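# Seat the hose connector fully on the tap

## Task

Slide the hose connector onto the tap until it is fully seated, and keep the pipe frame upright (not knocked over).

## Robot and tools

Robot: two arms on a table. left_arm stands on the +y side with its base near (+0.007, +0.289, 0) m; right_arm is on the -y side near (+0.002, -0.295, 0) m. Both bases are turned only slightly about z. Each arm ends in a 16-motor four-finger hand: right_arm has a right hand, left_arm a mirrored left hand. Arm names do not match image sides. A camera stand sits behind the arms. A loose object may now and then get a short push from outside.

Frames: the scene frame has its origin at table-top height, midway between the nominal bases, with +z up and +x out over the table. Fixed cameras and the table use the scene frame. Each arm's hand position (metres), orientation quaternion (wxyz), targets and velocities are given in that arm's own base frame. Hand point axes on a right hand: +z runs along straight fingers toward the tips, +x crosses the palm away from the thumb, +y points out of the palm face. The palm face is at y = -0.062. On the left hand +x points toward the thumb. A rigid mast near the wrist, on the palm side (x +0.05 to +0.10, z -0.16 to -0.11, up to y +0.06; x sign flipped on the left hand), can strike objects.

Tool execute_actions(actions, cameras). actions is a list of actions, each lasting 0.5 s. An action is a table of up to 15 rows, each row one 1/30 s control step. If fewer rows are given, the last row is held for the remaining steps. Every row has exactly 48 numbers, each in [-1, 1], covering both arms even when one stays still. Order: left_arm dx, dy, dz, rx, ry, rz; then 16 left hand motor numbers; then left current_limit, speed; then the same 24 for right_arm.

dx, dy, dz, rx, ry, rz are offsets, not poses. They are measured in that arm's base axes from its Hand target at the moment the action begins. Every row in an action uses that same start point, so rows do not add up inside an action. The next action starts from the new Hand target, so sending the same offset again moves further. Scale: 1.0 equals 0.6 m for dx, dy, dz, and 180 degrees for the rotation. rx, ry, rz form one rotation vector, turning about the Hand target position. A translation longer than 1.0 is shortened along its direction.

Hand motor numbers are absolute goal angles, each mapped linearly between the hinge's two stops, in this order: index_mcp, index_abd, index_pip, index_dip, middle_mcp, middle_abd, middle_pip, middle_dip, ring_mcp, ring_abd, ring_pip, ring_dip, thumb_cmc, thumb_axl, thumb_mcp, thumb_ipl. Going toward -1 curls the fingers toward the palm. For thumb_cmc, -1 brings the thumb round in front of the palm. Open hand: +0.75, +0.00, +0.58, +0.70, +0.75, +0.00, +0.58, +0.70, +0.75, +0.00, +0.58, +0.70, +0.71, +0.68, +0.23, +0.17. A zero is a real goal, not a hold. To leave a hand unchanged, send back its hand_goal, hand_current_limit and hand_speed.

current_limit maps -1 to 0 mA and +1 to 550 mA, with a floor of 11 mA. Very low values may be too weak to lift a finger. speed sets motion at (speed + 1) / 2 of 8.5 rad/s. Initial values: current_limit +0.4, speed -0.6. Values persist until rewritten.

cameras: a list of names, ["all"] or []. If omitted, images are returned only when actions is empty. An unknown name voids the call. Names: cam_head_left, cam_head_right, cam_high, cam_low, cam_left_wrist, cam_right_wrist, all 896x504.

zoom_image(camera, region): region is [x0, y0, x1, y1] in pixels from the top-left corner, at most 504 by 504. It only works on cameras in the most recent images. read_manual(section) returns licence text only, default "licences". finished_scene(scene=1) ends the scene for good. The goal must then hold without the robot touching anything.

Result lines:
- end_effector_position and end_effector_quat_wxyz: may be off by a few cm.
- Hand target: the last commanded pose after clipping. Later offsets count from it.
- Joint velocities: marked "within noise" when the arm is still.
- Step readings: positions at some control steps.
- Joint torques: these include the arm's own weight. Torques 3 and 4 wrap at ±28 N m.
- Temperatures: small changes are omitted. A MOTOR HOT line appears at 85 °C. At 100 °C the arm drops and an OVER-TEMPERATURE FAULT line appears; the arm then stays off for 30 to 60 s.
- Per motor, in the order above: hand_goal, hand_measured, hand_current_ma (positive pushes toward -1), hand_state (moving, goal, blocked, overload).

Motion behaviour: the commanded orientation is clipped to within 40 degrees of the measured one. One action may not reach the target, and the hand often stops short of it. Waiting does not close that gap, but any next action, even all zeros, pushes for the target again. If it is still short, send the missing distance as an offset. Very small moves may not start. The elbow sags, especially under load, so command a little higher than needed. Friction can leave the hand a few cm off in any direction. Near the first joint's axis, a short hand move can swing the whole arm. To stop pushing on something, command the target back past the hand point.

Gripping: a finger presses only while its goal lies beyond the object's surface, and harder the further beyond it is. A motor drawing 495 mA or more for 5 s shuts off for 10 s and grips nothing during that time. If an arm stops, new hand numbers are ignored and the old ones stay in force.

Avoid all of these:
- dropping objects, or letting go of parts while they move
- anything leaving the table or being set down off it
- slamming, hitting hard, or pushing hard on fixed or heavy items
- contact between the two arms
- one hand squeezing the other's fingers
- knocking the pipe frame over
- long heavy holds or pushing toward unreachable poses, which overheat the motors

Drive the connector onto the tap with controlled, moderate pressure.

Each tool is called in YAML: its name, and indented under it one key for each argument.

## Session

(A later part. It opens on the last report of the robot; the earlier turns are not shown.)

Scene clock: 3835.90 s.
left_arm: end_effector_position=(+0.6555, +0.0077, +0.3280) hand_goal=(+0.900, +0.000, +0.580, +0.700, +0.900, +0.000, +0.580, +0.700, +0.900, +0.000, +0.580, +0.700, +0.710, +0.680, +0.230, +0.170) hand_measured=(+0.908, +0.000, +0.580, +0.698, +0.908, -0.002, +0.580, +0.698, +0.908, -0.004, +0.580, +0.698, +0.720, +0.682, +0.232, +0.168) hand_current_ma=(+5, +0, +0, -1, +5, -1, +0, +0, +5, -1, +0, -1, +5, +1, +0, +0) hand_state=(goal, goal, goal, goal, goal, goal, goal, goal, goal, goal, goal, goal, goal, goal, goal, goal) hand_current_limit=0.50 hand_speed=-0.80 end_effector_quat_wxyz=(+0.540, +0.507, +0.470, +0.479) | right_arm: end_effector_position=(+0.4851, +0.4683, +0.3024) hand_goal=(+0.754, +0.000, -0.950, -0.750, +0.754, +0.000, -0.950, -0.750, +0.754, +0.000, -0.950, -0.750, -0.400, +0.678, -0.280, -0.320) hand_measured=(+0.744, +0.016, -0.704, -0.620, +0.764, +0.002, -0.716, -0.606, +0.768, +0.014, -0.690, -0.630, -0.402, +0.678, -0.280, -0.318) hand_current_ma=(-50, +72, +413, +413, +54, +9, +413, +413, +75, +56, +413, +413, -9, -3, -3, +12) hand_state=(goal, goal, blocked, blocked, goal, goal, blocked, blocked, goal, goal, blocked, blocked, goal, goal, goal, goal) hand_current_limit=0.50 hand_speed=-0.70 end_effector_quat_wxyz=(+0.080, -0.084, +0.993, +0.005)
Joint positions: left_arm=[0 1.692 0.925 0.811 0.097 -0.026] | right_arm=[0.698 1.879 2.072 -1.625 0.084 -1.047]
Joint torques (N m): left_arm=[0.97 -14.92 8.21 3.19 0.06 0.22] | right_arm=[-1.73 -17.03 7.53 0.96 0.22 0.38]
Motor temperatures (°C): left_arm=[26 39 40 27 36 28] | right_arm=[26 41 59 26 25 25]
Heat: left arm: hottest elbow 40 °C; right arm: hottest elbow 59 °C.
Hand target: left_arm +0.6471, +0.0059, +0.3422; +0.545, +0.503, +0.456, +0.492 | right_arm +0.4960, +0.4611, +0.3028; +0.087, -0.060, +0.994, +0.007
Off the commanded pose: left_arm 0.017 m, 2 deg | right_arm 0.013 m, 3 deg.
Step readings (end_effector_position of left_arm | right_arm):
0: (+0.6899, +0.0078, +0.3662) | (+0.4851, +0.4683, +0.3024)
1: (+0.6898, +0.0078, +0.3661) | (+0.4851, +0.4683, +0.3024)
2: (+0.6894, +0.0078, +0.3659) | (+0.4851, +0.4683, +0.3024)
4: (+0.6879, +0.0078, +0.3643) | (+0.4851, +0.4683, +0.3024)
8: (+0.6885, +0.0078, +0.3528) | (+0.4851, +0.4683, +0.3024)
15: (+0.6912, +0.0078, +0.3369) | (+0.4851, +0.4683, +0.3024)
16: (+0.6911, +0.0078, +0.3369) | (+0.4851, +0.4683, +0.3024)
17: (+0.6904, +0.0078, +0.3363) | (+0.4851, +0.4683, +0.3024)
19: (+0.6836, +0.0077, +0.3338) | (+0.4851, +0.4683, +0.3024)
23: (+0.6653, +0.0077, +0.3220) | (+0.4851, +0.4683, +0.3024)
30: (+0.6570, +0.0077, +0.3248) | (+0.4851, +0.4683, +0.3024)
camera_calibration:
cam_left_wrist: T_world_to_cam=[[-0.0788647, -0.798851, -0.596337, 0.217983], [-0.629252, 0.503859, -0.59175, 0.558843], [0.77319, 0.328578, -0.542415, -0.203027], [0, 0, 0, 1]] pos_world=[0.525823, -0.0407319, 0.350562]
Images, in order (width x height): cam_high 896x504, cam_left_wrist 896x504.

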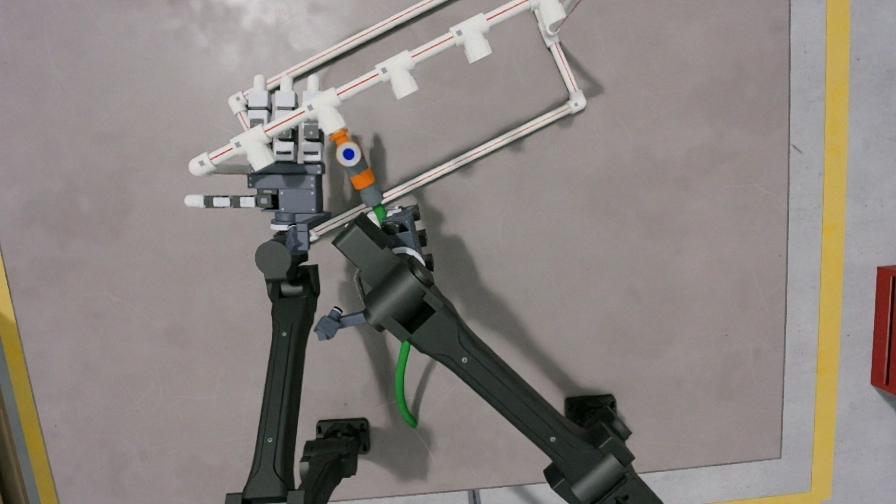

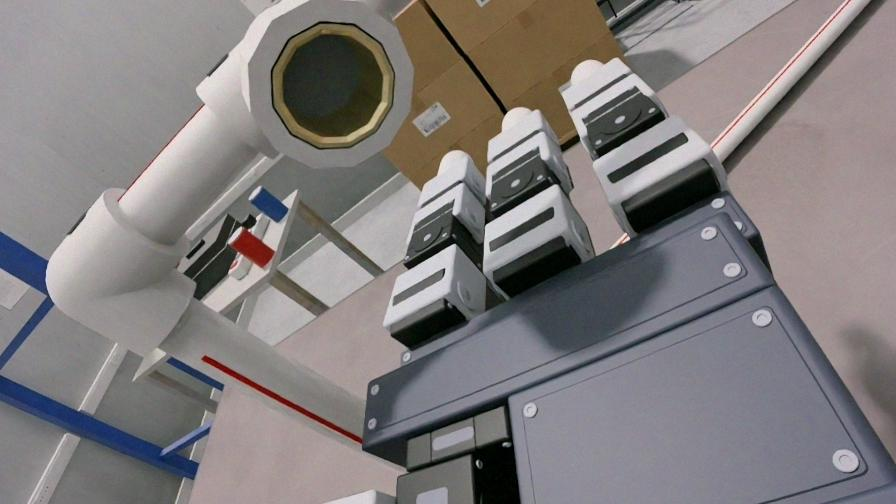

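execute_actions:
  actions:
    - [[-0.05,0.025,0,0,0,0,0.9,0,0.58,0.7,0.9,0,0.58,0.7,0.9,0,0.58,0.7,0.71,0.68,0.23,0.17,0.5,-0.8,0,0,0,0,0,0,0.754,0,-0.95,-0.75,0.754,0,-0.95,-0.75,0.754,0,-0.95,-0.75,-0.4,0.678,-0.28,-0.32,0.5,-0.7],[-0.1,0.05,0,0,0,0,0.9,0,0.58,0.7,0.9,0,0.58,0.7,0.9,0,0.58,0.7,0.71,0.68,0.23,0.17,0.5,-0.8,0,0,0,0,0,0,0.754,0,-0.95,-0.75,0.754,0,-0.95,-0.75,0.754,0,-0.95,-0.75,-0.4,0.678,-0.28,-0.32,0.5,-0.7]]
    - [[-0.05,0.02,0,0,0,0,0.9,0,0.58,0.7,0.9,0,0.58,0.7,0.9,0,0.58,0.7,0.71,0.68,0.23,0.17,0.5,-0.8,0,0,0,0,0,0,0.754,0,-0.95,-0.75,0.754,0,-0.95,-0.75,0.754,0,-0.95,-0.75,-0.4,0.678,-0.28,-0.32,0.5,-0.7],[-0.1,0.04,0,0,0,0,0.9,0,0.58,0.7,0.9,0,0.58,0.7,0.9,0,0.58,0.7,0.71,0.68,0.23,0.17,0.5,-0.8,0,0,0,0,0,0,0.754,0,-0.95,-0.75,0.754,0,-0.95,-0.75,0.754,0,-0.95,-0.75,-0.4,0.678,-0.28,-0.32,0.5,-0.7]]
  cameras: ["cam_high", "cam_left_wrist"]

Scene clock: 3853.67 s.
left_arm: end_effector_position=(+0.5356, +0.0531, +0.3332) hand_goal=(+0.900, +0.000, +0.580, +0.700, +0.900, +0.000, +0.580, +0.700, +0.900, +0.000, +0.580, +0.700, +0.710, +0.680, +0.230, +0.170) hand_measured=(+0.912, -0.014, +0.582, +0.698, +0.910, -0.002, +0.580, +0.698, +0.908, -0.002, +0.580, +0.698, +0.720, +0.682, +0.230, +0.168) hand_current_ma=(+9, -8, +0, +0, +6, +0, +0, +0, +5, +0, +0, -1, +5, +1, +0, +0) hand_state=(goal, goal, goal, goal, goal, goal, goal, goal, goal, goal, goal, goal, goal, goal, goal, goal) hand_current_limit=0.50 hand_speed=-0.80 end_effector_quat_wxyz=(+0.544, +0.511, +0.462, +0.478) | right_arm: end_effector_position=(+0.4852, +0.4684, +0.3024) hand_goal=(+0.754, +0.000, -0.950, -0.750, +0.754, +0.000, -0.950, -0.750, +0.754, +0.000, -0.950, -0.750, -0.400, +0.678, -0.280, -0.320) hand_measured=(+0.744, +0.016, -0.704, -0.620, +0.764, +0.002, -0.716, -0.606, +0.768, +0.014, -0.690, -0.630, -0.402, +0.678, -0.280, -0.318) hand_current_ma=(-50, +72, +413, +413, +54, +9, +412, +413, +75, +56, +413, +413, -9, -3, -3, +12) hand_state=(goal, goal, blocked, blocked, goal, goal, blocked, blocked, goal, goal, blocked, blocked, goal, goal, goal, goal) hand_current_limit=0.50 hand_speed=-0.70 end_effector_quat_wxyz=(+0.081, -0.084, +0.993, +0.005)
Joint positions: left_arm=[0.134 1.421 0.604 0.868 0.249 -0.026] | right_arm=[0.698 1.879 2.072 -1.625 0.084 -1.047]
Joint torques (N m): left_arm=[2.26 -10.4 7.5 3.14 -0.02 0.11] | right_arm=[-1.73 -16.91 7.54 0.95 0.21 0.37]
Motor temperatures (°C): left_arm=[26 39 40 27 35 28] | right_arm=[26 41 58 26 25 25]
Heat: left arm: hottest elbow 40 °C; right arm: hottest elbow 58 °C.
Hand target: left_arm +0.5271, +0.0597, +0.3421; +0.545, +0.504, +0.456, +0.492 | right_arm +0.4959, +0.4611, +0.3028; +0.087, -0.060, +0.994, +0.007
Off the commanded pose: left_arm 0.014 m, 2 deg | right_arm 0.013 m, 3 deg.
Step readings (end_effector_position of left_arm | right_arm):
0: (+0.6554, +0.0077, +0.3278) | (+0.4851, +0.4683, +0.3024)
1: (+0.6552, +0.0076, +0.3275) | (+0.4851, +0.4683, +0.3024)
2: (+0.6538, +0.0069, +0.3271) | (+0.4851, +0.4683, +0.3024)
4: (+0.6423, +0.0075, +0.3240) | (+0.4851, +0.4683, +0.3024)
8: (+0.6123, +0.0186, +0.3198) | (+0.4851, +0.4683, +0.3024)
15: (+0.5960, +0.0361, +0.3341) | (+0.4851, +0.4683, +0.3024)
16: (+0.5953, +0.0356, +0.3348) | (+0.4851, +0.4683, +0.3024)
17: (+0.5935, +0.0347, +0.3343) | (+0.4851, +0.4683, +0.3024)
19: (+0.5819, +0.0345, +0.3304) | (+0.4851, +0.4683, +0.3024)
23: (+0.5513, +0.0460, +0.3237) | (+0.4851, +0.4683, +0.3024)
30: (+0.5364, +0.0531, +0.3334) | (+0.4852, +0.4684, +0.3024)
camera_calibration:
cam_left_wrist: T_world_to_cam=[[-0.088741, -0.792816, -0.602966, 0.255104], [-0.616341, 0.519251, -0.592033, 0.456039], [0.782464, 0.319095, -0.534723, -0.129492], [0, 0, 0, 1]] pos_world=[0.405037, 0.00677156, 0.354567]
Images, in order (width x height): cam_high 896x504, cam_left_wrist 896x504.

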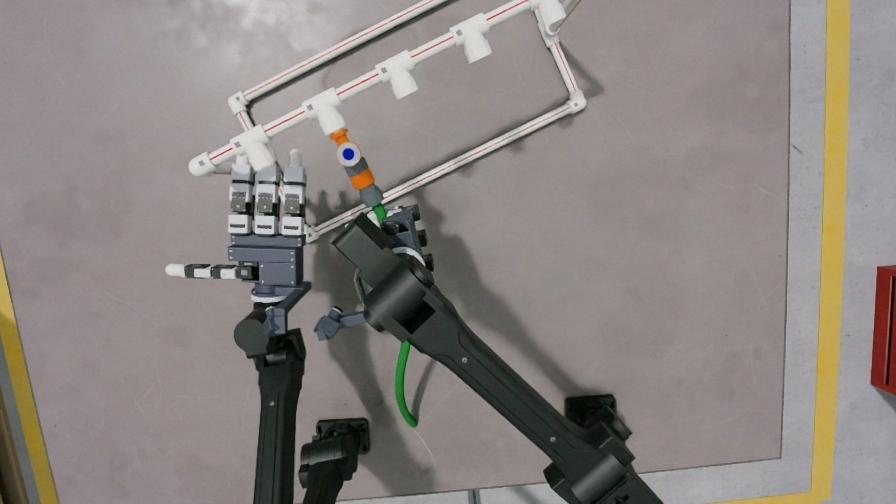

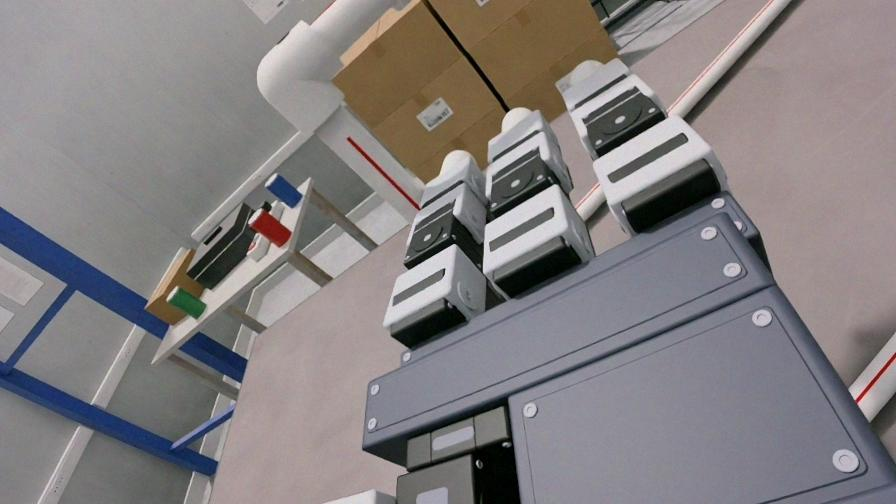

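execute_actions:
  actions:
    - [[-0.05,0.02,0,0,0,0,0.9,0,0.58,0.7,0.9,0,0.58,0.7,0.9,0,0.58,0.7,0.71,0.68,0.23,0.17,0.5,-0.8,0,0,0,0,0,0,0.754,0,-0.95,-0.75,0.754,0,-0.95,-0.75,0.754,0,-0.95,-0.75,-0.4,0.678,-0.28,-0.32,0.5,-0.7],[-0.1,0.04,0,0,0,0,0.9,0,0.58,0.7,0.9,0,0.58,0.7,0.9,0,0.58,0.7,0.71,0.68,0.23,0.17,0.5,-0.8,0,0,0,0,0,0,0.754,0,-0.95,-0.75,0.754,0,-0.95,-0.75,0.754,0,-0.95,-0.75,-0.4,0.678,-0.28,-0.32,0.5,-0.7]]
    - [[-0.02,0.06,0,0,0,0,0.9,0,0.58,0.7,0.9,0,0.58,0.7,0.9,0,0.58,0.7,0.71,0.68,0.23,0.17,0.5,-0.8,0,0,0,0,0,0,0.754,0,-0.95,-0.75,0.754,0,-0.95,-0.75,0.754,0,-0.95,-0.75,-0.4,0.678,-0.28,-0.32,0.5,-0.7],[-0.04,0.13,0,0,0,0,0.9,0,0.58,0.7,0.9,0,0.58,0.7,0.9,0,0.58,0.7,0.71,0.68,0.23,0.17,0.5,-0.8,0,0,0,0,0,0,0.754,0,-0.95,-0.75,0.754,0,-0.95,-0.75,0.754,0,-0.95,-0.75,-0.4,0.678,-0.28,-0.32,0.5,-0.7]]
  cameras: ["cam_high", "cam_head_left"]

Scene clock: 3869.40 s.
left_arm: end_effector_position=(+0.4428, +0.1592, +0.3359) hand_goal=(+0.900, +0.000, +0.580, +0.700, +0.900, +0.000, +0.580, +0.700, +0.900, +0.000, +0.580, +0.700, +0.710, +0.680, +0.230, +0.170) hand_measured=(+0.912, -0.002, +0.582, +0.698, +0.910, -0.002, +0.580, +0.698, +0.908, -0.002, +0.580, +0.698, +0.720, +0.682, +0.230, +0.168) hand_current_ma=(+9, +0, +0, +0, +6, +0, +0, +0, +5, +0, +0, -1, +5, +1, +0, +0) hand_state=(goal, goal, goal, goal, goal, goal, goal, goal, goal, goal, goal, goal, goal, goal, goal, goal) hand_current_limit=0.50 hand_speed=-0.80 end_effector_quat_wxyz=(+0.538, +0.510, +0.461, +0.488) | right_arm: end_effector_position=(+0.4852, +0.4684, +0.3024) hand_goal=(+0.754, +0.000, -0.950, -0.750, +0.754, +0.000, -0.950, -0.750, +0.754, +0.000, -0.950, -0.750, -0.400, +0.678, -0.280, -0.320) hand_measured=(+0.744, +0.016, -0.704, -0.620, +0.764, +0.002, -0.716, -0.606, +0.768, +0.014, -0.690, -0.630, -0.402, +0.678, -0.280, -0.318) hand_current_ma=(-50, +72, +413, +413, +54, +9, +413, +413, +75, +56, +413, +413, -9, -3, -3, +12) hand_state=(goal, goal, blocked, blocked, goal, goal, blocked, blocked, goal, goal, blocked, blocked, goal, goal, goal, goal) hand_current_limit=0.50 hand_speed=-0.70 end_effector_quat_wxyz=(+0.081, -0.084, +0.993, +0.005)
Joint positions: left_arm=[0.514 1.27 0.464 0.874 0.612 -0.039] | right_arm=[0.698 1.879 2.072 -1.625 0.084 -1.047]
Joint torques (N m): left_arm=[1.03 -7 9.14 2.92 0.04 -0.17] | right_arm=[-1.67 -16.91 7.54 0.95 0.22 0.38]
Motor temperatures (°C): left_arm=[26 39 40 27 34 28] | right_arm=[26 41 57 26 25 25]
Heat: left arm: hottest elbow 40 °C; right arm: hottest elbow 57 °C.
Hand target: left_arm +0.4431, +0.1619, +0.3422; +0.545, +0.503, +0.456, +0.492 | right_arm +0.4959, +0.4611, +0.3028; +0.087, -0.060, +0.994, +0.007
Off the commanded pose: left_arm 0.007 m, 1 deg | right_arm 0.013 m, 3 deg.
Step readings (end_effector_position of left_arm | right_arm):
0: (+0.5356, +0.0531, +0.3332) | (+0.4852, +0.4684, +0.3024)
1: (+0.5353, +0.0531, +0.3330) | (+0.4852, +0.4684, +0.3024)
2: (+0.5340, +0.0529, +0.3326) | (+0.4852, +0.4684, +0.3024)
4: (+0.5230, +0.0553, +0.3296) | (+0.4852, +0.4684, +0.3024)
8: (+0.4907, +0.0714, +0.3274) | (+0.4852, +0.4684, +0.3024)
15: (+0.4738, +0.0813, +0.3410) | (+0.4852, +0.4684, +0.3024)
16: (+0.4734, +0.0808, +0.3414) | (+0.4852, +0.4684, +0.3024)
17: (+0.4728, +0.0810, +0.3411) | (+0.4852, +0.4684, +0.3024)
19: (+0.4687, +0.0857, +0.3396) | (+0.4852, +0.4684, +0.3024)
23: (+0.4527, +0.1360, +0.3376) | (+0.4852, +0.4684, +0.3024)
30: (+0.4422, +0.1598, +0.3372) | (+0.4852, +0.4684, +0.3024)
Images, in order (width x height): cam_head_left 896x504, cam_high 896x504.

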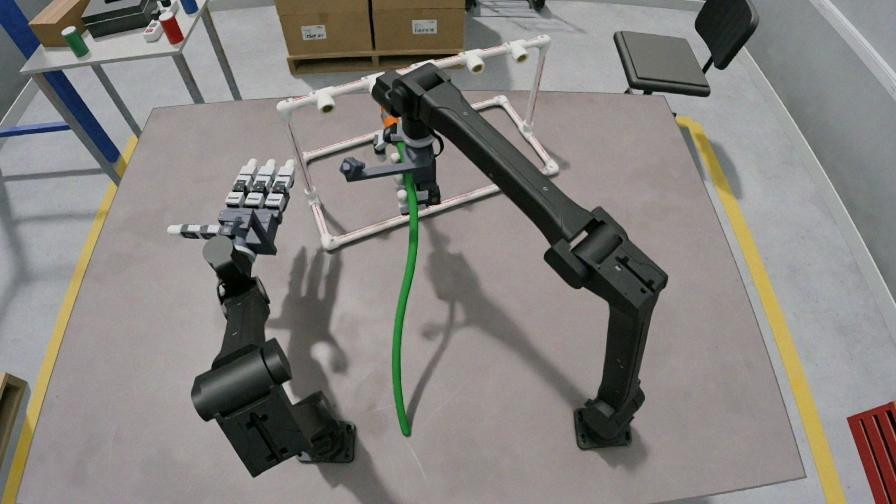

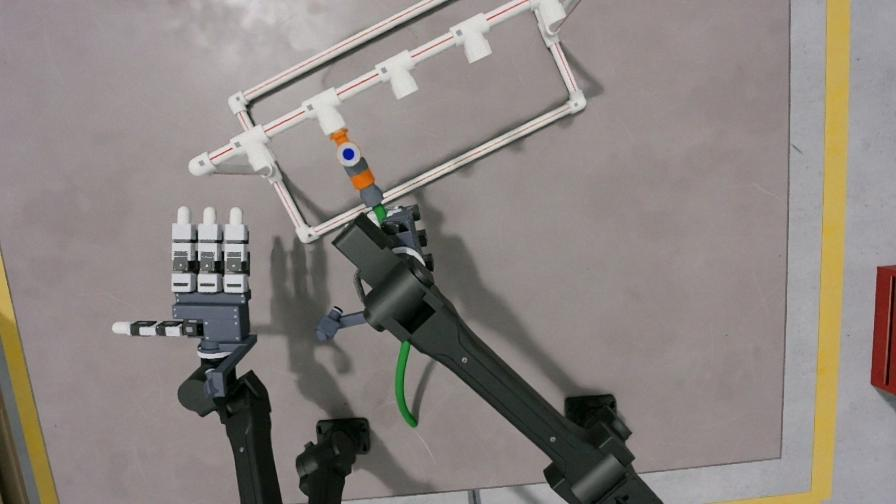

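execute_actions:
  actions:
    - [[0,0,0,0,0,0,0.9,0,0.58,0.7,0.9,0,0.58,0.7,0.9,0,0.58,0.7,0.71,0.68,0.23,0.17,0.5,-0.8,0,0,0,0,0,0,0.754,0,-0.6,-0.5,0.754,0,-0.6,-0.5,0.754,0,-0.6,-0.5,-0.4,0.678,-0.28,-0.32,0.5,-0.9]]
    - [[0,0,0,0,0,0,0.9,0,0.58,0.7,0.9,0,0.58,0.7,0.9,0,0.58,0.7,0.71,0.68,0.23,0.17,0.5,-0.8,0,0,0,0,0,0,0.754,0,-0.4,-0.3,0.754,0,-0.4,-0.3,0.754,0,-0.4,-0.3,-0.4,0.678,-0.28,-0.32,0.5,-0.9]]
  cameras: ["cam_high", "cam_right_wrist"]

zoom_image:
  camera: "cam_high"
  region: [335, 140, 385, 200]

Scene clock: 3879.40 s.
left_arm: end_effector_position=(+0.4428, +0.1593, +0.3359) hand_goal=(+0.900, +0.000, +0.580, +0.700, +0.900, +0.000, +0.580, +0.700, +0.900, +0.000, +0.580, +0.700, +0.710, +0.680, +0.230, +0.170) hand_measured=(+0.912, -0.002, +0.582, +0.698, +0.910, -0.002, +0.580, +0.698, +0.908, -0.002, +0.580, +0.698, +0.720, +0.682, +0.230, +0.168) hand_current_ma=(+9, +0, +0, +0, +6, +0, +0, +0, +5, +0, +0, -1, +5, +1, +0, +0) hand_state=(goal, goal, goal, goal, goal, goal, goal, goal, goal, goal, goal, goal, goal, goal, goal, goal) hand_current_limit=0.50 hand_speed=-0.80 end_effector_quat_wxyz=(+0.539, +0.509, +0.461, +0.487) | right_arm: end_effector_position=(+0.4901, +0.4650, +0.2983) hand_goal=(+0.754, +0.000, -0.400, -0.300, +0.754, +0.000, -0.400, -0.300, +0.754, +0.000, -0.400, -0.300, -0.400, +0.678, -0.280, -0.320) hand_measured=(+0.752, +0.002, -0.400, -0.302, +0.758, +0.002, -0.400, -0.302, +0.758, +0.004, -0.400, -0.302, -0.402, +0.678, -0.280, -0.318) hand_current_ma=(-9, +11, -3, -11, +24, +9, -3, -12, +22, +13, +3, -11, -9, -3, -3, +12) hand_state=(goal, goal, goal, goal, goal, goal, goal, goal, goal, goal, goal, goal, goal, goal, goal, goal) hand_current_limit=0.50 hand_speed=-0.90 end_effector_quat_wxyz=(+0.081, -0.069, +0.994, +0.003)
Joint positions: left_arm=[0.514 1.27 0.464 0.874 0.612 -0.039] | right_arm=[0.693 1.879 2.061 -1.619 0.09 -1.021]
Joint torques (N m): left_arm=[1.26 -6.59 9.03 2.99 0.05 -0.13] | right_arm=[-1.32 -16.97 8.25 0.72 0.02 0.12]
Motor temperatures (°C): left_arm=[26 38 40 27 34 28] | right_arm=[26 41 56 26 25 25]
Heat: left arm: hottest elbow 40 °C; right arm: hottest elbow 56 °C.
Hand target: left_arm +0.4431, +0.1619, +0.3422; +0.545, +0.503, +0.456, +0.492 | right_arm +0.4960, +0.4610, +0.3026; +0.087, -0.060, +0.994, +0.007
Off the commanded pose: left_arm 0.007 m, 1 deg | right_arm 0.008 m, 1 deg.
Step readings (end_effector_position of left_arm | right_arm):
0: (+0.4428, +0.1593, +0.3359) | (+0.4852, +0.4684, +0.3024)
1: (+0.4428, +0.1593, +0.3359) | (+0.4852, +0.4684, +0.3024)
2: (+0.4428, +0.1593, +0.3359) | (+0.4852, +0.4684, +0.3024)
4: (+0.4428, +0.1593, +0.3359) | (+0.4853, +0.4684, +0.3025)
8: (+0.4428, +0.1593, +0.3359) | (+0.4857, +0.4678, +0.3013)
15: (+0.4428, +0.1593, +0.3359) | (+0.4887, +0.4657, +0.2981)
16: (+0.4428, +0.1593, +0.3359) | (+0.4890, +0.4655, +0.2981)
17: (+0.4428, +0.1593, +0.3359) | (+0.4890, +0.4655, +0.2981)
19: (+0.4428, +0.1593, +0.3359) | (+0.4891, +0.4655, +0.2982)
23: (+0.4428, +0.1593, +0.3359) | (+0.4896, +0.4651, +0.2982)
30: (+0.4428, +0.1593, +0.3359) | (+0.4901, +0.4650, +0.2983)
camera_calibration:
cam_right_wrist: T_world_to_cam=[[0.657953, 0.73606, 0.159102, -0.684906], [0.349773, -0.485803, 0.801033, -0.231911], [0.666901, -0.471392, -0.57709, 0.193019], [0, 0, 0, 1]] pos_world=[0.403027, 0.482456, 0.406128]
Images, in order (width x height): cam_high 896x504, cam_right_wrist 896x504.

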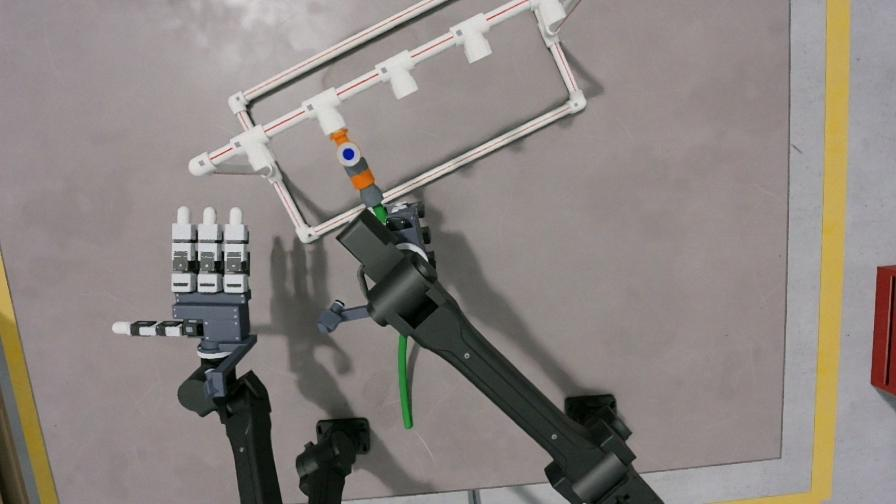

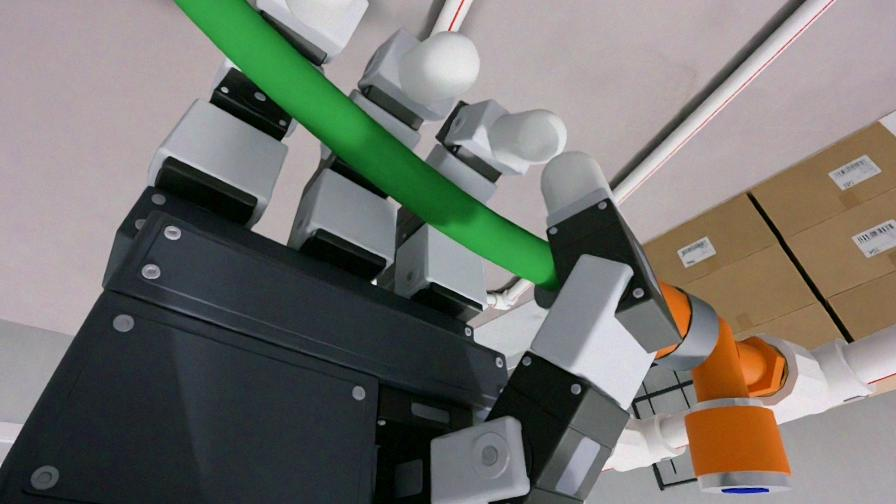

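Scaled by 8.400.

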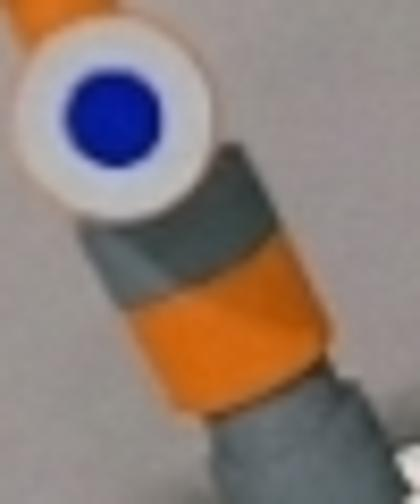

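execute_actions:
  actions:
    - [[0,0,0,0,0,0,0.9,0,0.58,0.7,0.9,0,0.58,0.7,0.9,0,0.58,0.7,0.71,0.68,0.23,0.17,0.5,-0.8,0,0,0,0,0,0,0.754,0,0.1,0.2,0.754,0,0.1,0.2,0.754,0,0.1,0.2,-0.4,0.678,0.1,0.1,0.5,-0.85]]
    - [[0,0,0,0,0,0,0.9,0,0.58,0.7,0.9,0,0.58,0.7,0.9,0,0.58,0.7,0.71,0.68,0.23,0.17,0.5,-0.8,0,0,0,0,0,0,0.78,0,0.58,0.7,0.78,0,0.58,0.7,0.78,0,0.58,0.7,-0.4,0.678,0.23,0.17,0.5,-0.85]]
    - [[0,0,0,0,0,0,0.9,0,0.58,0.7,0.9,0,0.58,0.7,0.9,0,0.58,0.7,0.71,0.68,0.23,0.17,0.5,-0.8,0,0,0,0,0,0,0.78,0,0.58,0.7,0.78,0,0.58,0.7,0.78,0,0.58,0.7,-0.4,0.678,0.23,0.17,0.5,-0.85]]
  cameras: ["cam_high", "cam_right_wrist", "cam_low"]

zoom_image:
  camera: "cam_high"
  region: [335, 140, 385, 200]

Scene clock: 3899.20 s.
left_arm: end_effector_position=(+0.4428, +0.1593, +0.3359) hand_goal=(+0.900, +0.000, +0.580, +0.700, +0.900, +0.000, +0.580, +0.700, +0.900, +0.000, +0.580, +0.700, +0.710, +0.680, +0.230, +0.170) hand_measured=(+0.912, -0.002, +0.582, +0.698, +0.910, -0.002, +0.580, +0.698, +0.908, -0.002, +0.580, +0.698, +0.720, +0.682, +0.230, +0.168) hand_current_ma=(+9, +0, +0, +0, +6, +0, +0, +0, +5, +0, +0, -1, +5, +1, +0, +0) hand_state=(goal, goal, goal, goal, goal, goal, goal, goal, goal, goal, goal, goal, goal, goal, goal, goal) hand_current_limit=0.50 hand_speed=-0.80 end_effector_quat_wxyz=(+0.539, +0.509, +0.461, +0.487) | right_arm: end_effector_position=(+0.4901, +0.4650, +0.2983) hand_goal=(+0.780, +0.000, +0.580, +0.700, +0.780, +0.000, +0.580, +0.700, +0.780, +0.000, +0.580, +0.700, -0.400, +0.678, +0.230, +0.170) hand_measured=(+0.778, +0.002, +0.576, +0.698, +0.778, +0.002, +0.576, +0.698, +0.778, +0.002, +0.576, +0.698, -0.402, +0.678, +0.220, +0.166) hand_current_ma=(-14, +10, -17, -12, -14, +9, -16, -14, -11, +12, -20, -12, -9, -3, -61, -26) hand_state=(goal, goal, goal, goal, goal, goal, goal, goal, goal, goal, goal, goal, goal, goal, goal, goal) hand_current_limit=0.50 hand_speed=-0.85 end_effector_quat_wxyz=(+0.081, -0.069, +0.994, +0.003)
Joint positions: left_arm=[0.514 1.27 0.464 0.874 0.612 -0.039] | right_arm=[0.693 1.879 2.061 -1.619 0.09 -1.021]
Joint torques (N m): left_arm=[0.91 -6.48 9.03 3.1 0.07 -0.11] | right_arm=[-1.32 -16.91 8.24 0.7 0.06 0.11]
Motor temperatures (°C): left_arm=[26 37 40 27 33 28] | right_arm=[26 42 55 26 24 25]
Heat: left arm: hottest elbow 40 °C; right arm: hottest elbow 55 °C.
Hand target: left_arm +0.4431, +0.1619, +0.3422; +0.545, +0.503, +0.456, +0.492 | right_arm +0.4960, +0.4610, +0.3026; +0.087, -0.060, +0.994, +0.007
Off the commanded pose: left_arm 0.007 m, 1 deg | right_arm 0.008 m, 1 deg.
Step readings (end_effector_position of left_arm | right_arm):
0: (+0.4428, +0.1593, +0.3359) | (+0.4901, +0.4650, +0.2983)
1: (+0.4428, +0.1593, +0.3359) | (+0.4901, +0.4650, +0.2983)
2: (+0.4428, +0.1593, +0.3359) | (+0.4901, +0.4650, +0.2983)
4: (+0.4428, +0.1593, +0.3359) | (+0.4901, +0.4650, +0.2983)
8: (+0.4428, +0.1593, +0.3359) | (+0.4901, +0.4650, +0.2983)
15: (+0.4428, +0.1593, +0.3359) | (+0.4901, +0.4650, +0.2983)
16: (+0.4428, +0.1593, +0.3359) | (+0.4901, +0.4650, +0.2983)
17: (+0.4428, +0.1593, +0.3359) | (+0.4901, +0.4650, +0.2983)
19: (+0.4428, +0.1593, +0.3359) | (+0.4901, +0.4650, +0.2983)
23: (+0.4428, +0.1593, +0.3359) | (+0.4901, +0.4650, +0.2983)
30: (+0.4428, +0.1593, +0.3359) | (+0.4901, +0.4650, +0.2983)
31: (+0.4428, +0.1593, +0.3359) | (+0.4901, +0.4650, +0.2983)
32: (+0.4428, +0.1593, +0.3359) | (+0.4901, +0.4650, +0.2983)
34: (+0.4428, +0.1593, +0.3359) | (+0.4901, +0.4650, +0.2983)
38: (+0.4428, +0.1593, +0.3359) | (+0.4901, +0.4650, +0.2983)
45: (+0.4428, +0.1593, +0.3359) | (+0.4901, +0.4650, +0.2983)
camera_calibration:
cam_right_wrist: T_world_to_cam=[[0.657953, 0.73606, 0.159102, -0.684906], [0.349773, -0.485803, 0.801033, -0.231911], [0.666901, -0.471392, -0.57709, 0.193019], [0, 0, 0, 1]] pos_world=[0.403027, 0.482456, 0.406128]
Images, in order (width x height): cam_high 896x504, cam_low 896x504, cam_right_wrist 896x504.

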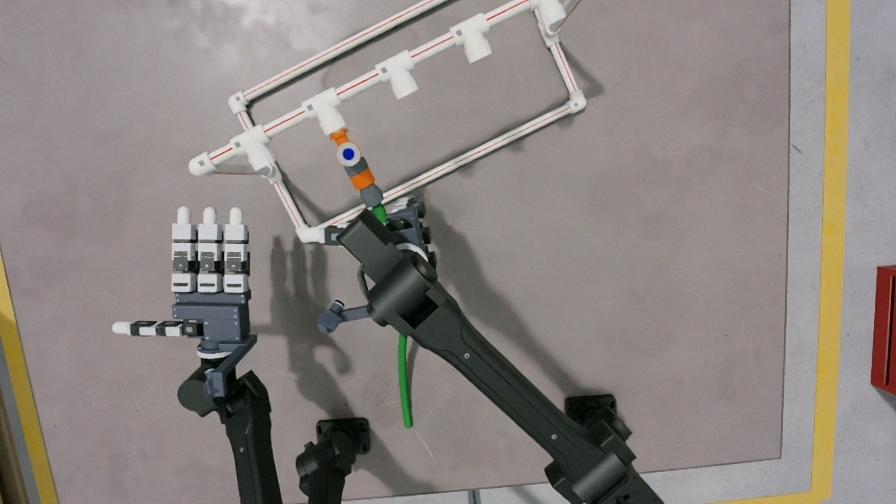

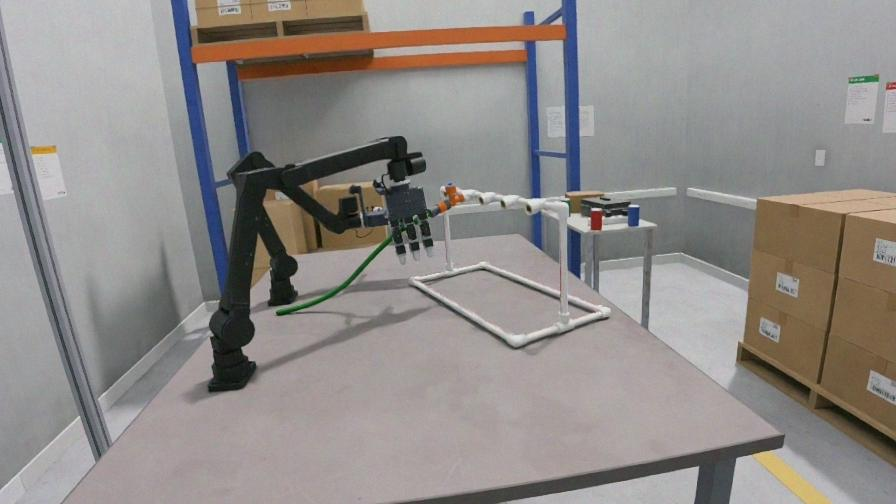

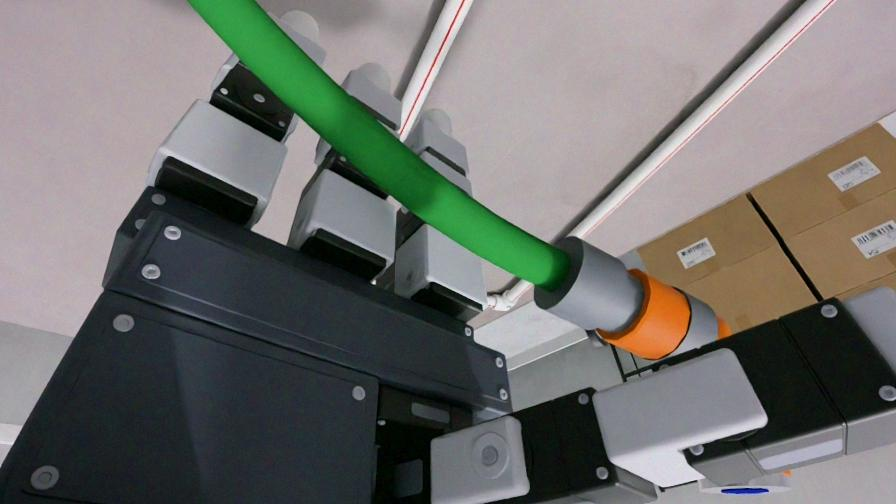

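Scaled by 8.400.

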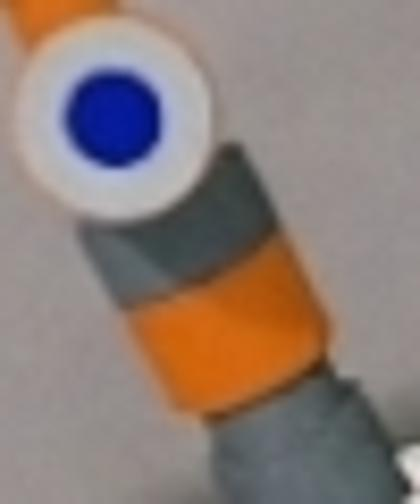

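zoom_image:
  camera: "cam_right_wrist"
  region: [560, 230, 740, 370]

Scaled by 2.800.

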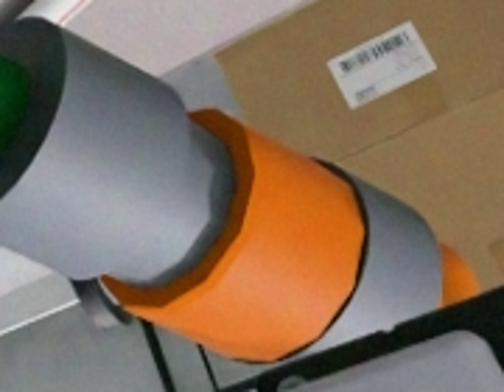

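zoom_image:
  camera: "cam_right_wrist"
  region: [650, 270, 710, 365]

Scaled by 5.305.

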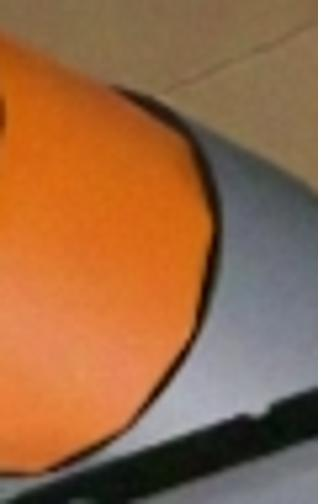

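zoom_image:
  camera: "cam_high"
  region: [345, 160, 378, 182]

zoom_image:
  camera: "cam_low"
  region: [428, 180, 472, 222]

Scaled by 15.273.

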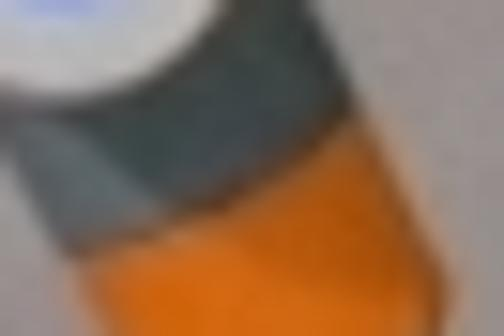

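Scaled by 11.455.

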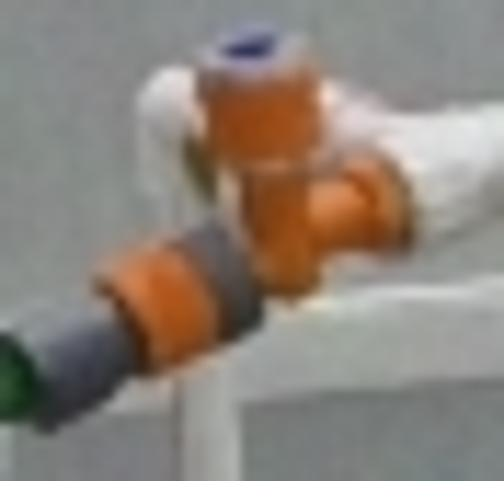

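execute_actions:
  actions:
    - [[0,0,0,0,0,0,0.9,0,0.58,0.7,0.9,0,0.58,0.7,0.9,0,0.58,0.7,0.71,0.68,0.23,0.17,0.5,-0.8,-0.02,-0.04,0,0,0,0,0.78,0,0.58,0.7,0.78,0,0.58,0.7,0.78,0,0.58,0.7,-0.4,0.678,0.23,0.17,0.5,-0.85],[0,0,0,0,0,0,0.9,0,0.58,0.7,0.9,0,0.58,0.7,0.9,0,0.58,0.7,0.71,0.68,0.23,0.17,0.5,-0.8,-0.03,-0.08,0,0,0,0,0.78,0,0.58,0.7,0.78,0,0.58,0.7,0.78,0,0.58,0.7,-0.4,0.678,0.23,0.17,0.5,-0.85]]
    - [[0,0,0,0,0,0,0.9,0,0.58,0.7,0.9,0,0.58,0.7,0.9,0,0.58,0.7,0.71,0.68,0.23,0.17,0.5,-0.8,-0.03,-0.04,0,0,0,0,0.78,0,0.58,0.7,0.78,0,0.58,0.7,0.78,0,0.58,0.7,-0.4,0.678,0.23,0.17,0.5,-0.85],[0,0,0,0,0,0,0.9,0,0.58,0.7,0.9,0,0.58,0.7,0.9,0,0.58,0.7,0.71,0.68,0.23,0.17,0.5,-0.8,-0.06,-0.08,0,0,0,0,0.78,0,0.58,0.7,0.78,0,0.58,0.7,0.78,0,0.58,0.7,-0.4,0.678,0.23,0.17,0.5,-0.85]]
  cameras: ["cam_high", "cam_right_wrist", "cam_low"]

Scene clock: 3948.60 s.
left_arm: end_effector_position=(+0.4428, +0.1593, +0.3359) hand_goal=(+0.900, +0.000, +0.580, +0.700, +0.900, +0.000, +0.580, +0.700, +0.900, +0.000, +0.580, +0.700, +0.710, +0.680, +0.230, +0.170) hand_measured=(+0.912, -0.002, +0.582, +0.698, +0.910, -0.002, +0.580, +0.698, +0.908, -0.002, +0.580, +0.698, +0.720, +0.682, +0.230, +0.168) hand_current_ma=(+9, +0, +0, +0, +6, +0, +0, +0, +5, +0, +0, -1, +5, +1, +0, +0) hand_state=(goal, goal, goal, goal, goal, goal, goal, goal, goal, goal, goal, goal, goal, goal, goal, goal) hand_current_limit=0.50 hand_speed=-0.80 end_effector_quat_wxyz=(+0.539, +0.509, +0.461, +0.487) | right_arm: end_effector_position=(+0.4405, +0.3679, +0.2977) hand_goal=(+0.780, +0.000, +0.580, +0.700, +0.780, +0.000, +0.580, +0.700, +0.780, +0.000, +0.580, +0.700, -0.400, +0.678, +0.230, +0.170) hand_measured=(+0.778, +0.002, +0.578, +0.698, +0.778, +0.002, +0.578, +0.698, +0.778, +0.002, +0.576, +0.698, -0.402, +0.678, +0.222, +0.166) hand_current_ma=(-13, +7, -14, -12, -13, +6, -14, -13, -11, +8, -17, -12, -8, -3, -53, -24) hand_state=(goal, goal, goal, goal, goal, goal, goal, goal, goal, goal, goal, goal, goal, goal, goal, goal) hand_current_limit=0.50 hand_speed=-0.85 end_effector_quat_wxyz=(+0.079, -0.059, +0.995, +0.001)
Joint positions: left_arm=[0.514 1.27 0.464 0.874 0.612 -0.039] | right_arm=[0.609 1.591 1.674 -1.516 0.081 -1.086]
Joint torques (N m): left_arm=[0.62 -6.83 9.07 3.03 0.06 -0.11] | right_arm=[-1.2 -13.39 8.1 0.77 -0.07 -0.08]
Heat: left arm: hottest elbow 41 °C; right arm: hottest elbow 54 °C.
Hand target: left_arm +0.4431, +0.1619, +0.3422; +0.545, +0.503, +0.456, +0.492 | right_arm +0.4419, +0.3652, +0.3029; +0.087, -0.060, +0.994, +0.007
Off the commanded pose: left_arm 0.007 m, 1 deg | right_arm 0.006 m, 1 deg.
Step readings (end_effector_position of left_arm | right_arm):
0: (+0.4428, +0.1593, +0.3359) | (+0.4901, +0.4650, +0.2983)
1: (+0.4428, +0.1593, +0.3359) | (+0.4901, +0.4650, +0.2981)
2: (+0.4428, +0.1593, +0.3359) | (+0.4901, +0.4643, +0.2969)
4: (+0.4428, +0.1593, +0.3359) | (+0.4866, +0.4569, +0.2902)
8: (+0.4428, +0.1593, +0.3359) | (+0.4747, +0.4332, +0.2764)
15: (+0.4428, +0.1593, +0.3359) | (+0.4806, +0.4145, +0.2898)
16: (+0.4428, +0.1593, +0.3359) | (+0.4806, +0.4140, +0.2917)
17: (+0.4428, +0.1593, +0.3359) | (+0.4797, +0.4133, +0.2923)
19: (+0.4428, +0.1593, +0.3359) | (+0.4712, +0.4057, +0.2887)
23: (+0.4428, +0.1593, +0.3359) | (+0.4461, +0.3831, +0.2807)
30: (+0.4428, +0.1593, +0.3359) | (+0.4407, +0.3697, +0.2986)
camera_calibration:
cam_right_wrist: T_world_to_cam=[[0.672697, 0.723102, 0.156851, -0.581706], [0.341794, -0.491692, 0.800885, -0.255561], [0.656243, -0.485142, -0.577911, 0.19001], [0, 0, 0, 1]] pos_world=[0.353968, 0.387157, 0.405725]
Images, in order (width x height): cam_high 896x504, cam_low 896x504, cam_right_wrist 896x504.

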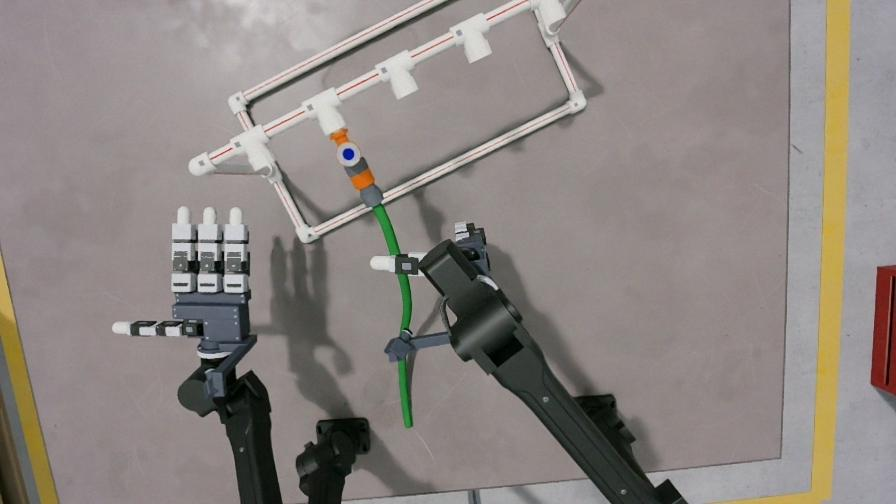

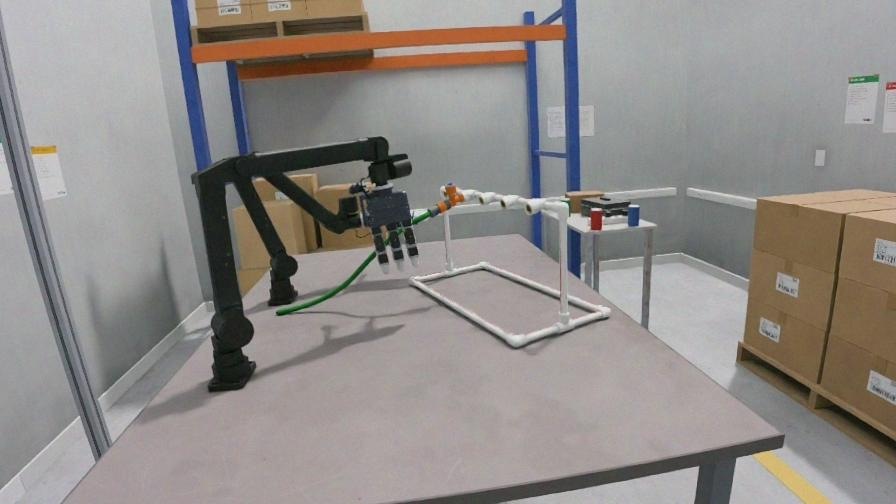

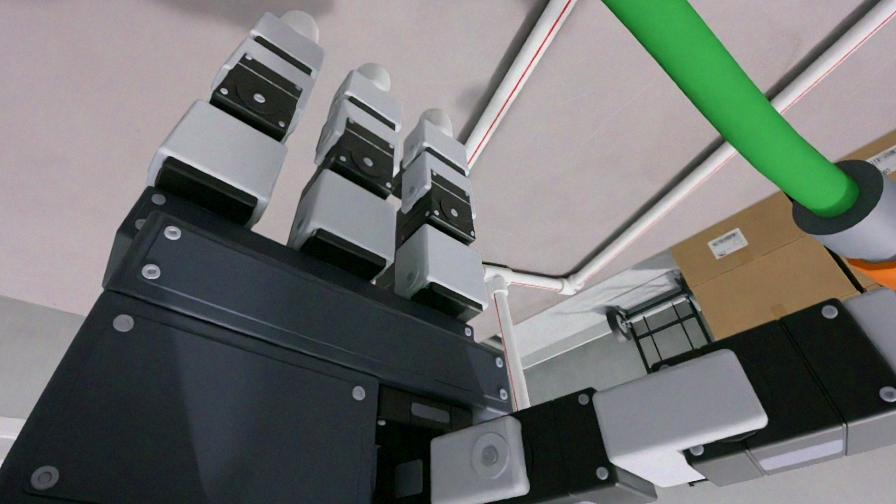

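execute_actions:
  actions:
    - [[0,0,0,0,0,0,0.9,0,0.58,0.7,0.9,0,0.58,0.7,0.9,0,0.58,0.7,0.71,0.68,0.23,0.17,0.5,-0.8,0,-0.06,0.01,0,0,0,0.78,0,0.58,0.7,0.78,0,0.58,0.7,0.78,0,0.58,0.7,-0.4,0.678,0.23,0.17,0.5,-0.85],[0,0,0,0,0,0,0.9,0,0.58,0.7,0.9,0,0.58,0.7,0.9,0,0.58,0.7,0.71,0.68,0.23,0.17,0.5,-0.8,0,-0.12,0.01,0,0,0,0.78,0,0.58,0.7,0.78,0,0.58,0.7,0.78,0,0.58,0.7,-0.4,0.678,0.23,0.17,0.5,-0.85]]
    - [[0,0,0,0,0,0,0.9,0,0.58,0.7,0.9,0,0.58,0.7,0.9,0,0.58,0.7,0.71,0.68,0.23,0.17,0.5,-0.8,0,-0.05,0,0,0,0,0.78,0,0.58,0.7,0.78,0,0.58,0.7,0.78,0,0.58,0.7,-0.4,0.678,0.23,0.17,0.5,-0.85],[0,0,0,0,0,0,0.9,0,0.58,0.7,0.9,0,0.58,0.7,0.9,0,0.58,0.7,0.71,0.68,0.23,0.17,0.5,-0.8,0,-0.08,0,0,0,0,0.78,0,0.58,0.7,0.78,0,0.58,0.7,0.78,0,0.58,0.7,-0.4,0.678,0.23,0.17,0.5,-0.85]]
  cameras: ["cam_head_left", "cam_head_right", "cam_high", "cam_low"]

zoom_image:
  camera: "cam_head_right"
  region: [330, 80, 410, 160]

zoom_image:
  camera: "cam_head_left"
  region: [360, 80, 420, 160]

Scene clock: 3973.17 s.
left_arm: end_effector_position=(+0.4428, +0.1593, +0.3359) hand_goal=(+0.900, +0.000, +0.580, +0.700, +0.900, +0.000, +0.580, +0.700, +0.900, +0.000, +0.580, +0.700, +0.710, +0.680, +0.230, +0.170) hand_measured=(+0.912, -0.002, +0.582, +0.698, +0.910, -0.002, +0.580, +0.698, +0.908, -0.002, +0.580, +0.698, +0.720, +0.682, +0.230, +0.168) hand_current_ma=(+9, +0, +0, +0, +6, +0, +0, +0, +5, +0, +0, -1, +5, +1, +0, +0) hand_state=(goal, goal, goal, goal, goal, goal, goal, goal, goal, goal, goal, goal, goal, goal, goal, goal) hand_current_limit=0.50 hand_speed=-0.80 end_effector_quat_wxyz=(+0.539, +0.509, +0.461, +0.487) | right_arm: end_effector_position=(+0.4444, +0.2447, +0.3011) hand_goal=(+0.780, +0.000, +0.580, +0.700, +0.780, +0.000, +0.580, +0.700, +0.780, +0.000, +0.580, +0.700, -0.400, +0.678, +0.230, +0.170) hand_measured=(+0.778, +0.002, +0.578, +0.698, +0.778, +0.002, +0.578, +0.698, +0.778, +0.002, +0.576, +0.698, -0.402, +0.678, +0.222, +0.166) hand_current_ma=(-13, +7, -12, -12, -13, +6, -12, -13, -10, +8, -14, -12, -8, -3, -52, -23) hand_state=(goal, goal, goal, goal, goal, goal, goal, goal, goal, goal, goal, goal, goal, goal, goal, goal) hand_current_limit=0.50 hand_speed=-0.85 end_effector_quat_wxyz=(+0.074, -0.055, +0.996, +0.002)
Joint positions: left_arm=[0.514 1.27 0.464 0.874 0.612 -0.039] | right_arm=[0.368 1.449 1.524 -1.503 0.043 -1.316]
Joint torques (N m): left_arm=[0.85 -6.77 9.13 3.03 0.06 -0.12] | right_arm=[-0.62 -11.99 8.01 0.85 -0.13 -0.06]
Heat: left arm: hottest elbow 41 °C; right arm: hottest elbow 54 °C.
Hand target: left_arm +0.4431, +0.1619, +0.3422; +0.545, +0.503, +0.456, +0.492 | right_arm +0.4420, +0.2451, +0.3088; +0.087, -0.060, +0.994, +0.007
Off the commanded pose: left_arm 0.007 m, 1 deg | right_arm 0.008 m, 2 deg.
Step readings (end_effector_position of left_arm | right_arm):
0: (+0.4428, +0.1593, +0.3359) | (+0.4405, +0.3679, +0.2977)
1: (+0.4428, +0.1593, +0.3359) | (+0.4405, +0.3677, +0.2975)
2: (+0.4428, +0.1593, +0.3359) | (+0.4409, +0.3661, +0.2967)
4: (+0.4428, +0.1593, +0.3359) | (+0.4384, +0.3585, +0.2934)
8: (+0.4428, +0.1593, +0.3359) | (+0.4397, +0.3212, +0.2884)
15: (+0.4428, +0.1593, +0.3359) | (+0.4481, +0.2892, +0.3030)
16: (+0.4428, +0.1593, +0.3359) | (+0.4471, +0.2895, +0.3042)
17: (+0.4428, +0.1593, +0.3359) | (+0.4460, +0.2895, +0.3045)
19: (+0.4428, +0.1593, +0.3359) | (+0.4425, +0.2862, +0.3028)
23: (+0.4428, +0.1593, +0.3359) | (+0.4411, +0.2640, +0.2974)
30: (+0.4428, +0.1593, +0.3359) | (+0.4460, +0.2440, +0.3007)
Images, in order (width x height): cam_head_left 896x504, cam_head_right 896x504, cam_high 896x504, cam_low 896x504.

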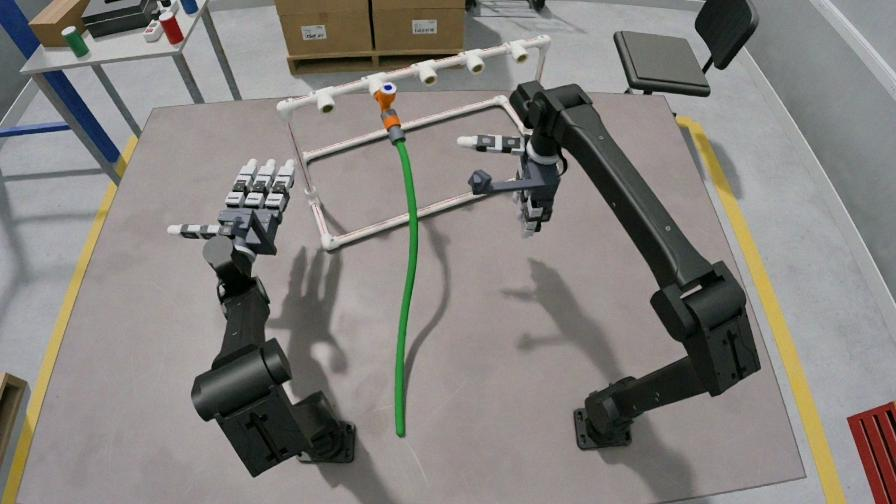

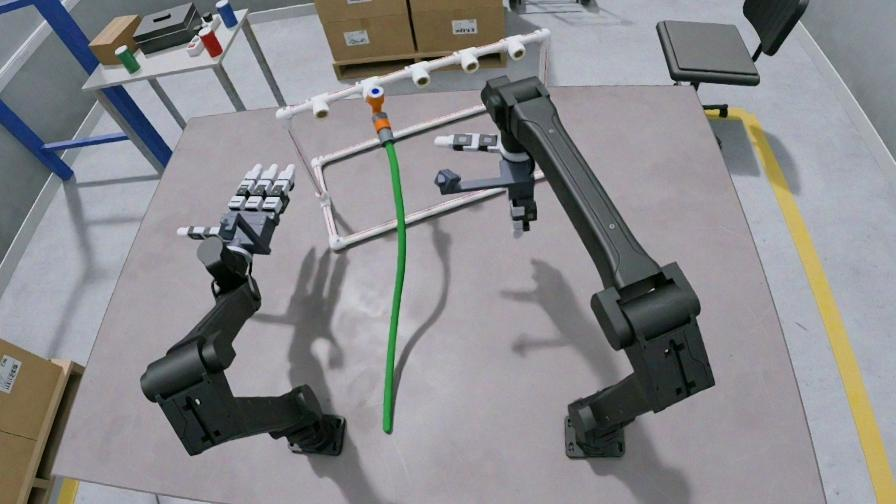

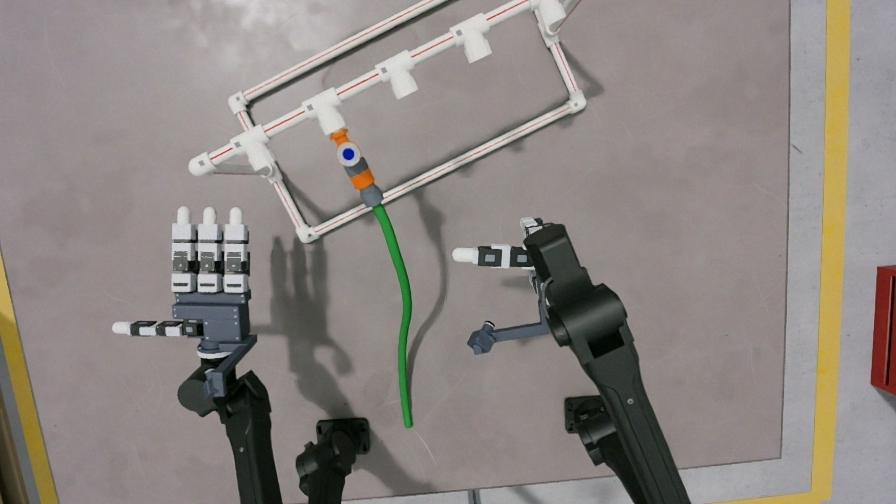

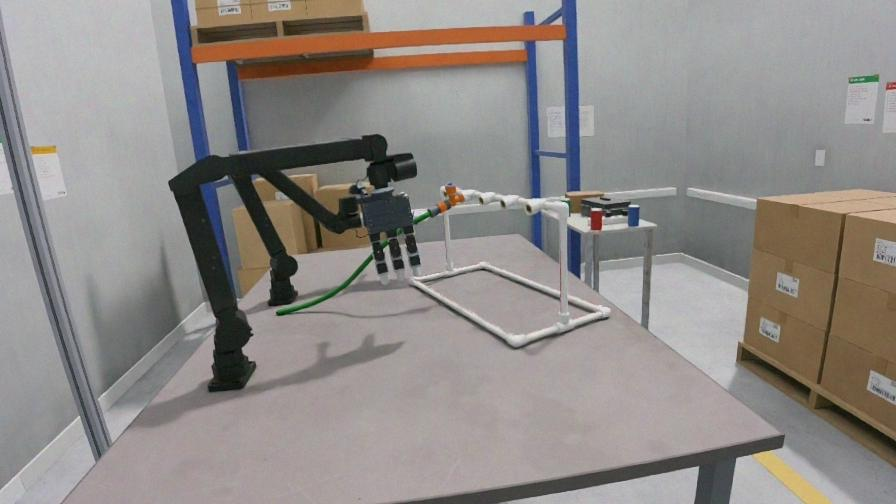

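Scaled by 6.300.

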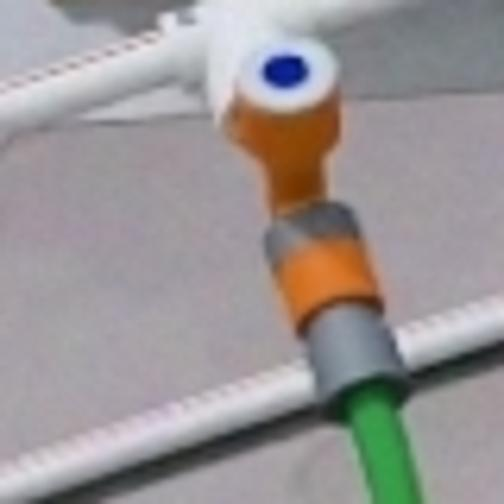

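Scaled by 6.300.

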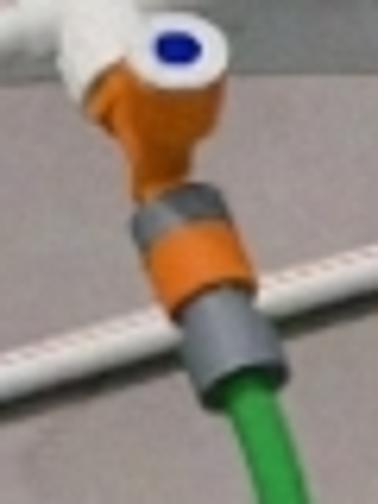

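finished_scene:

The scene is finished: the task was done.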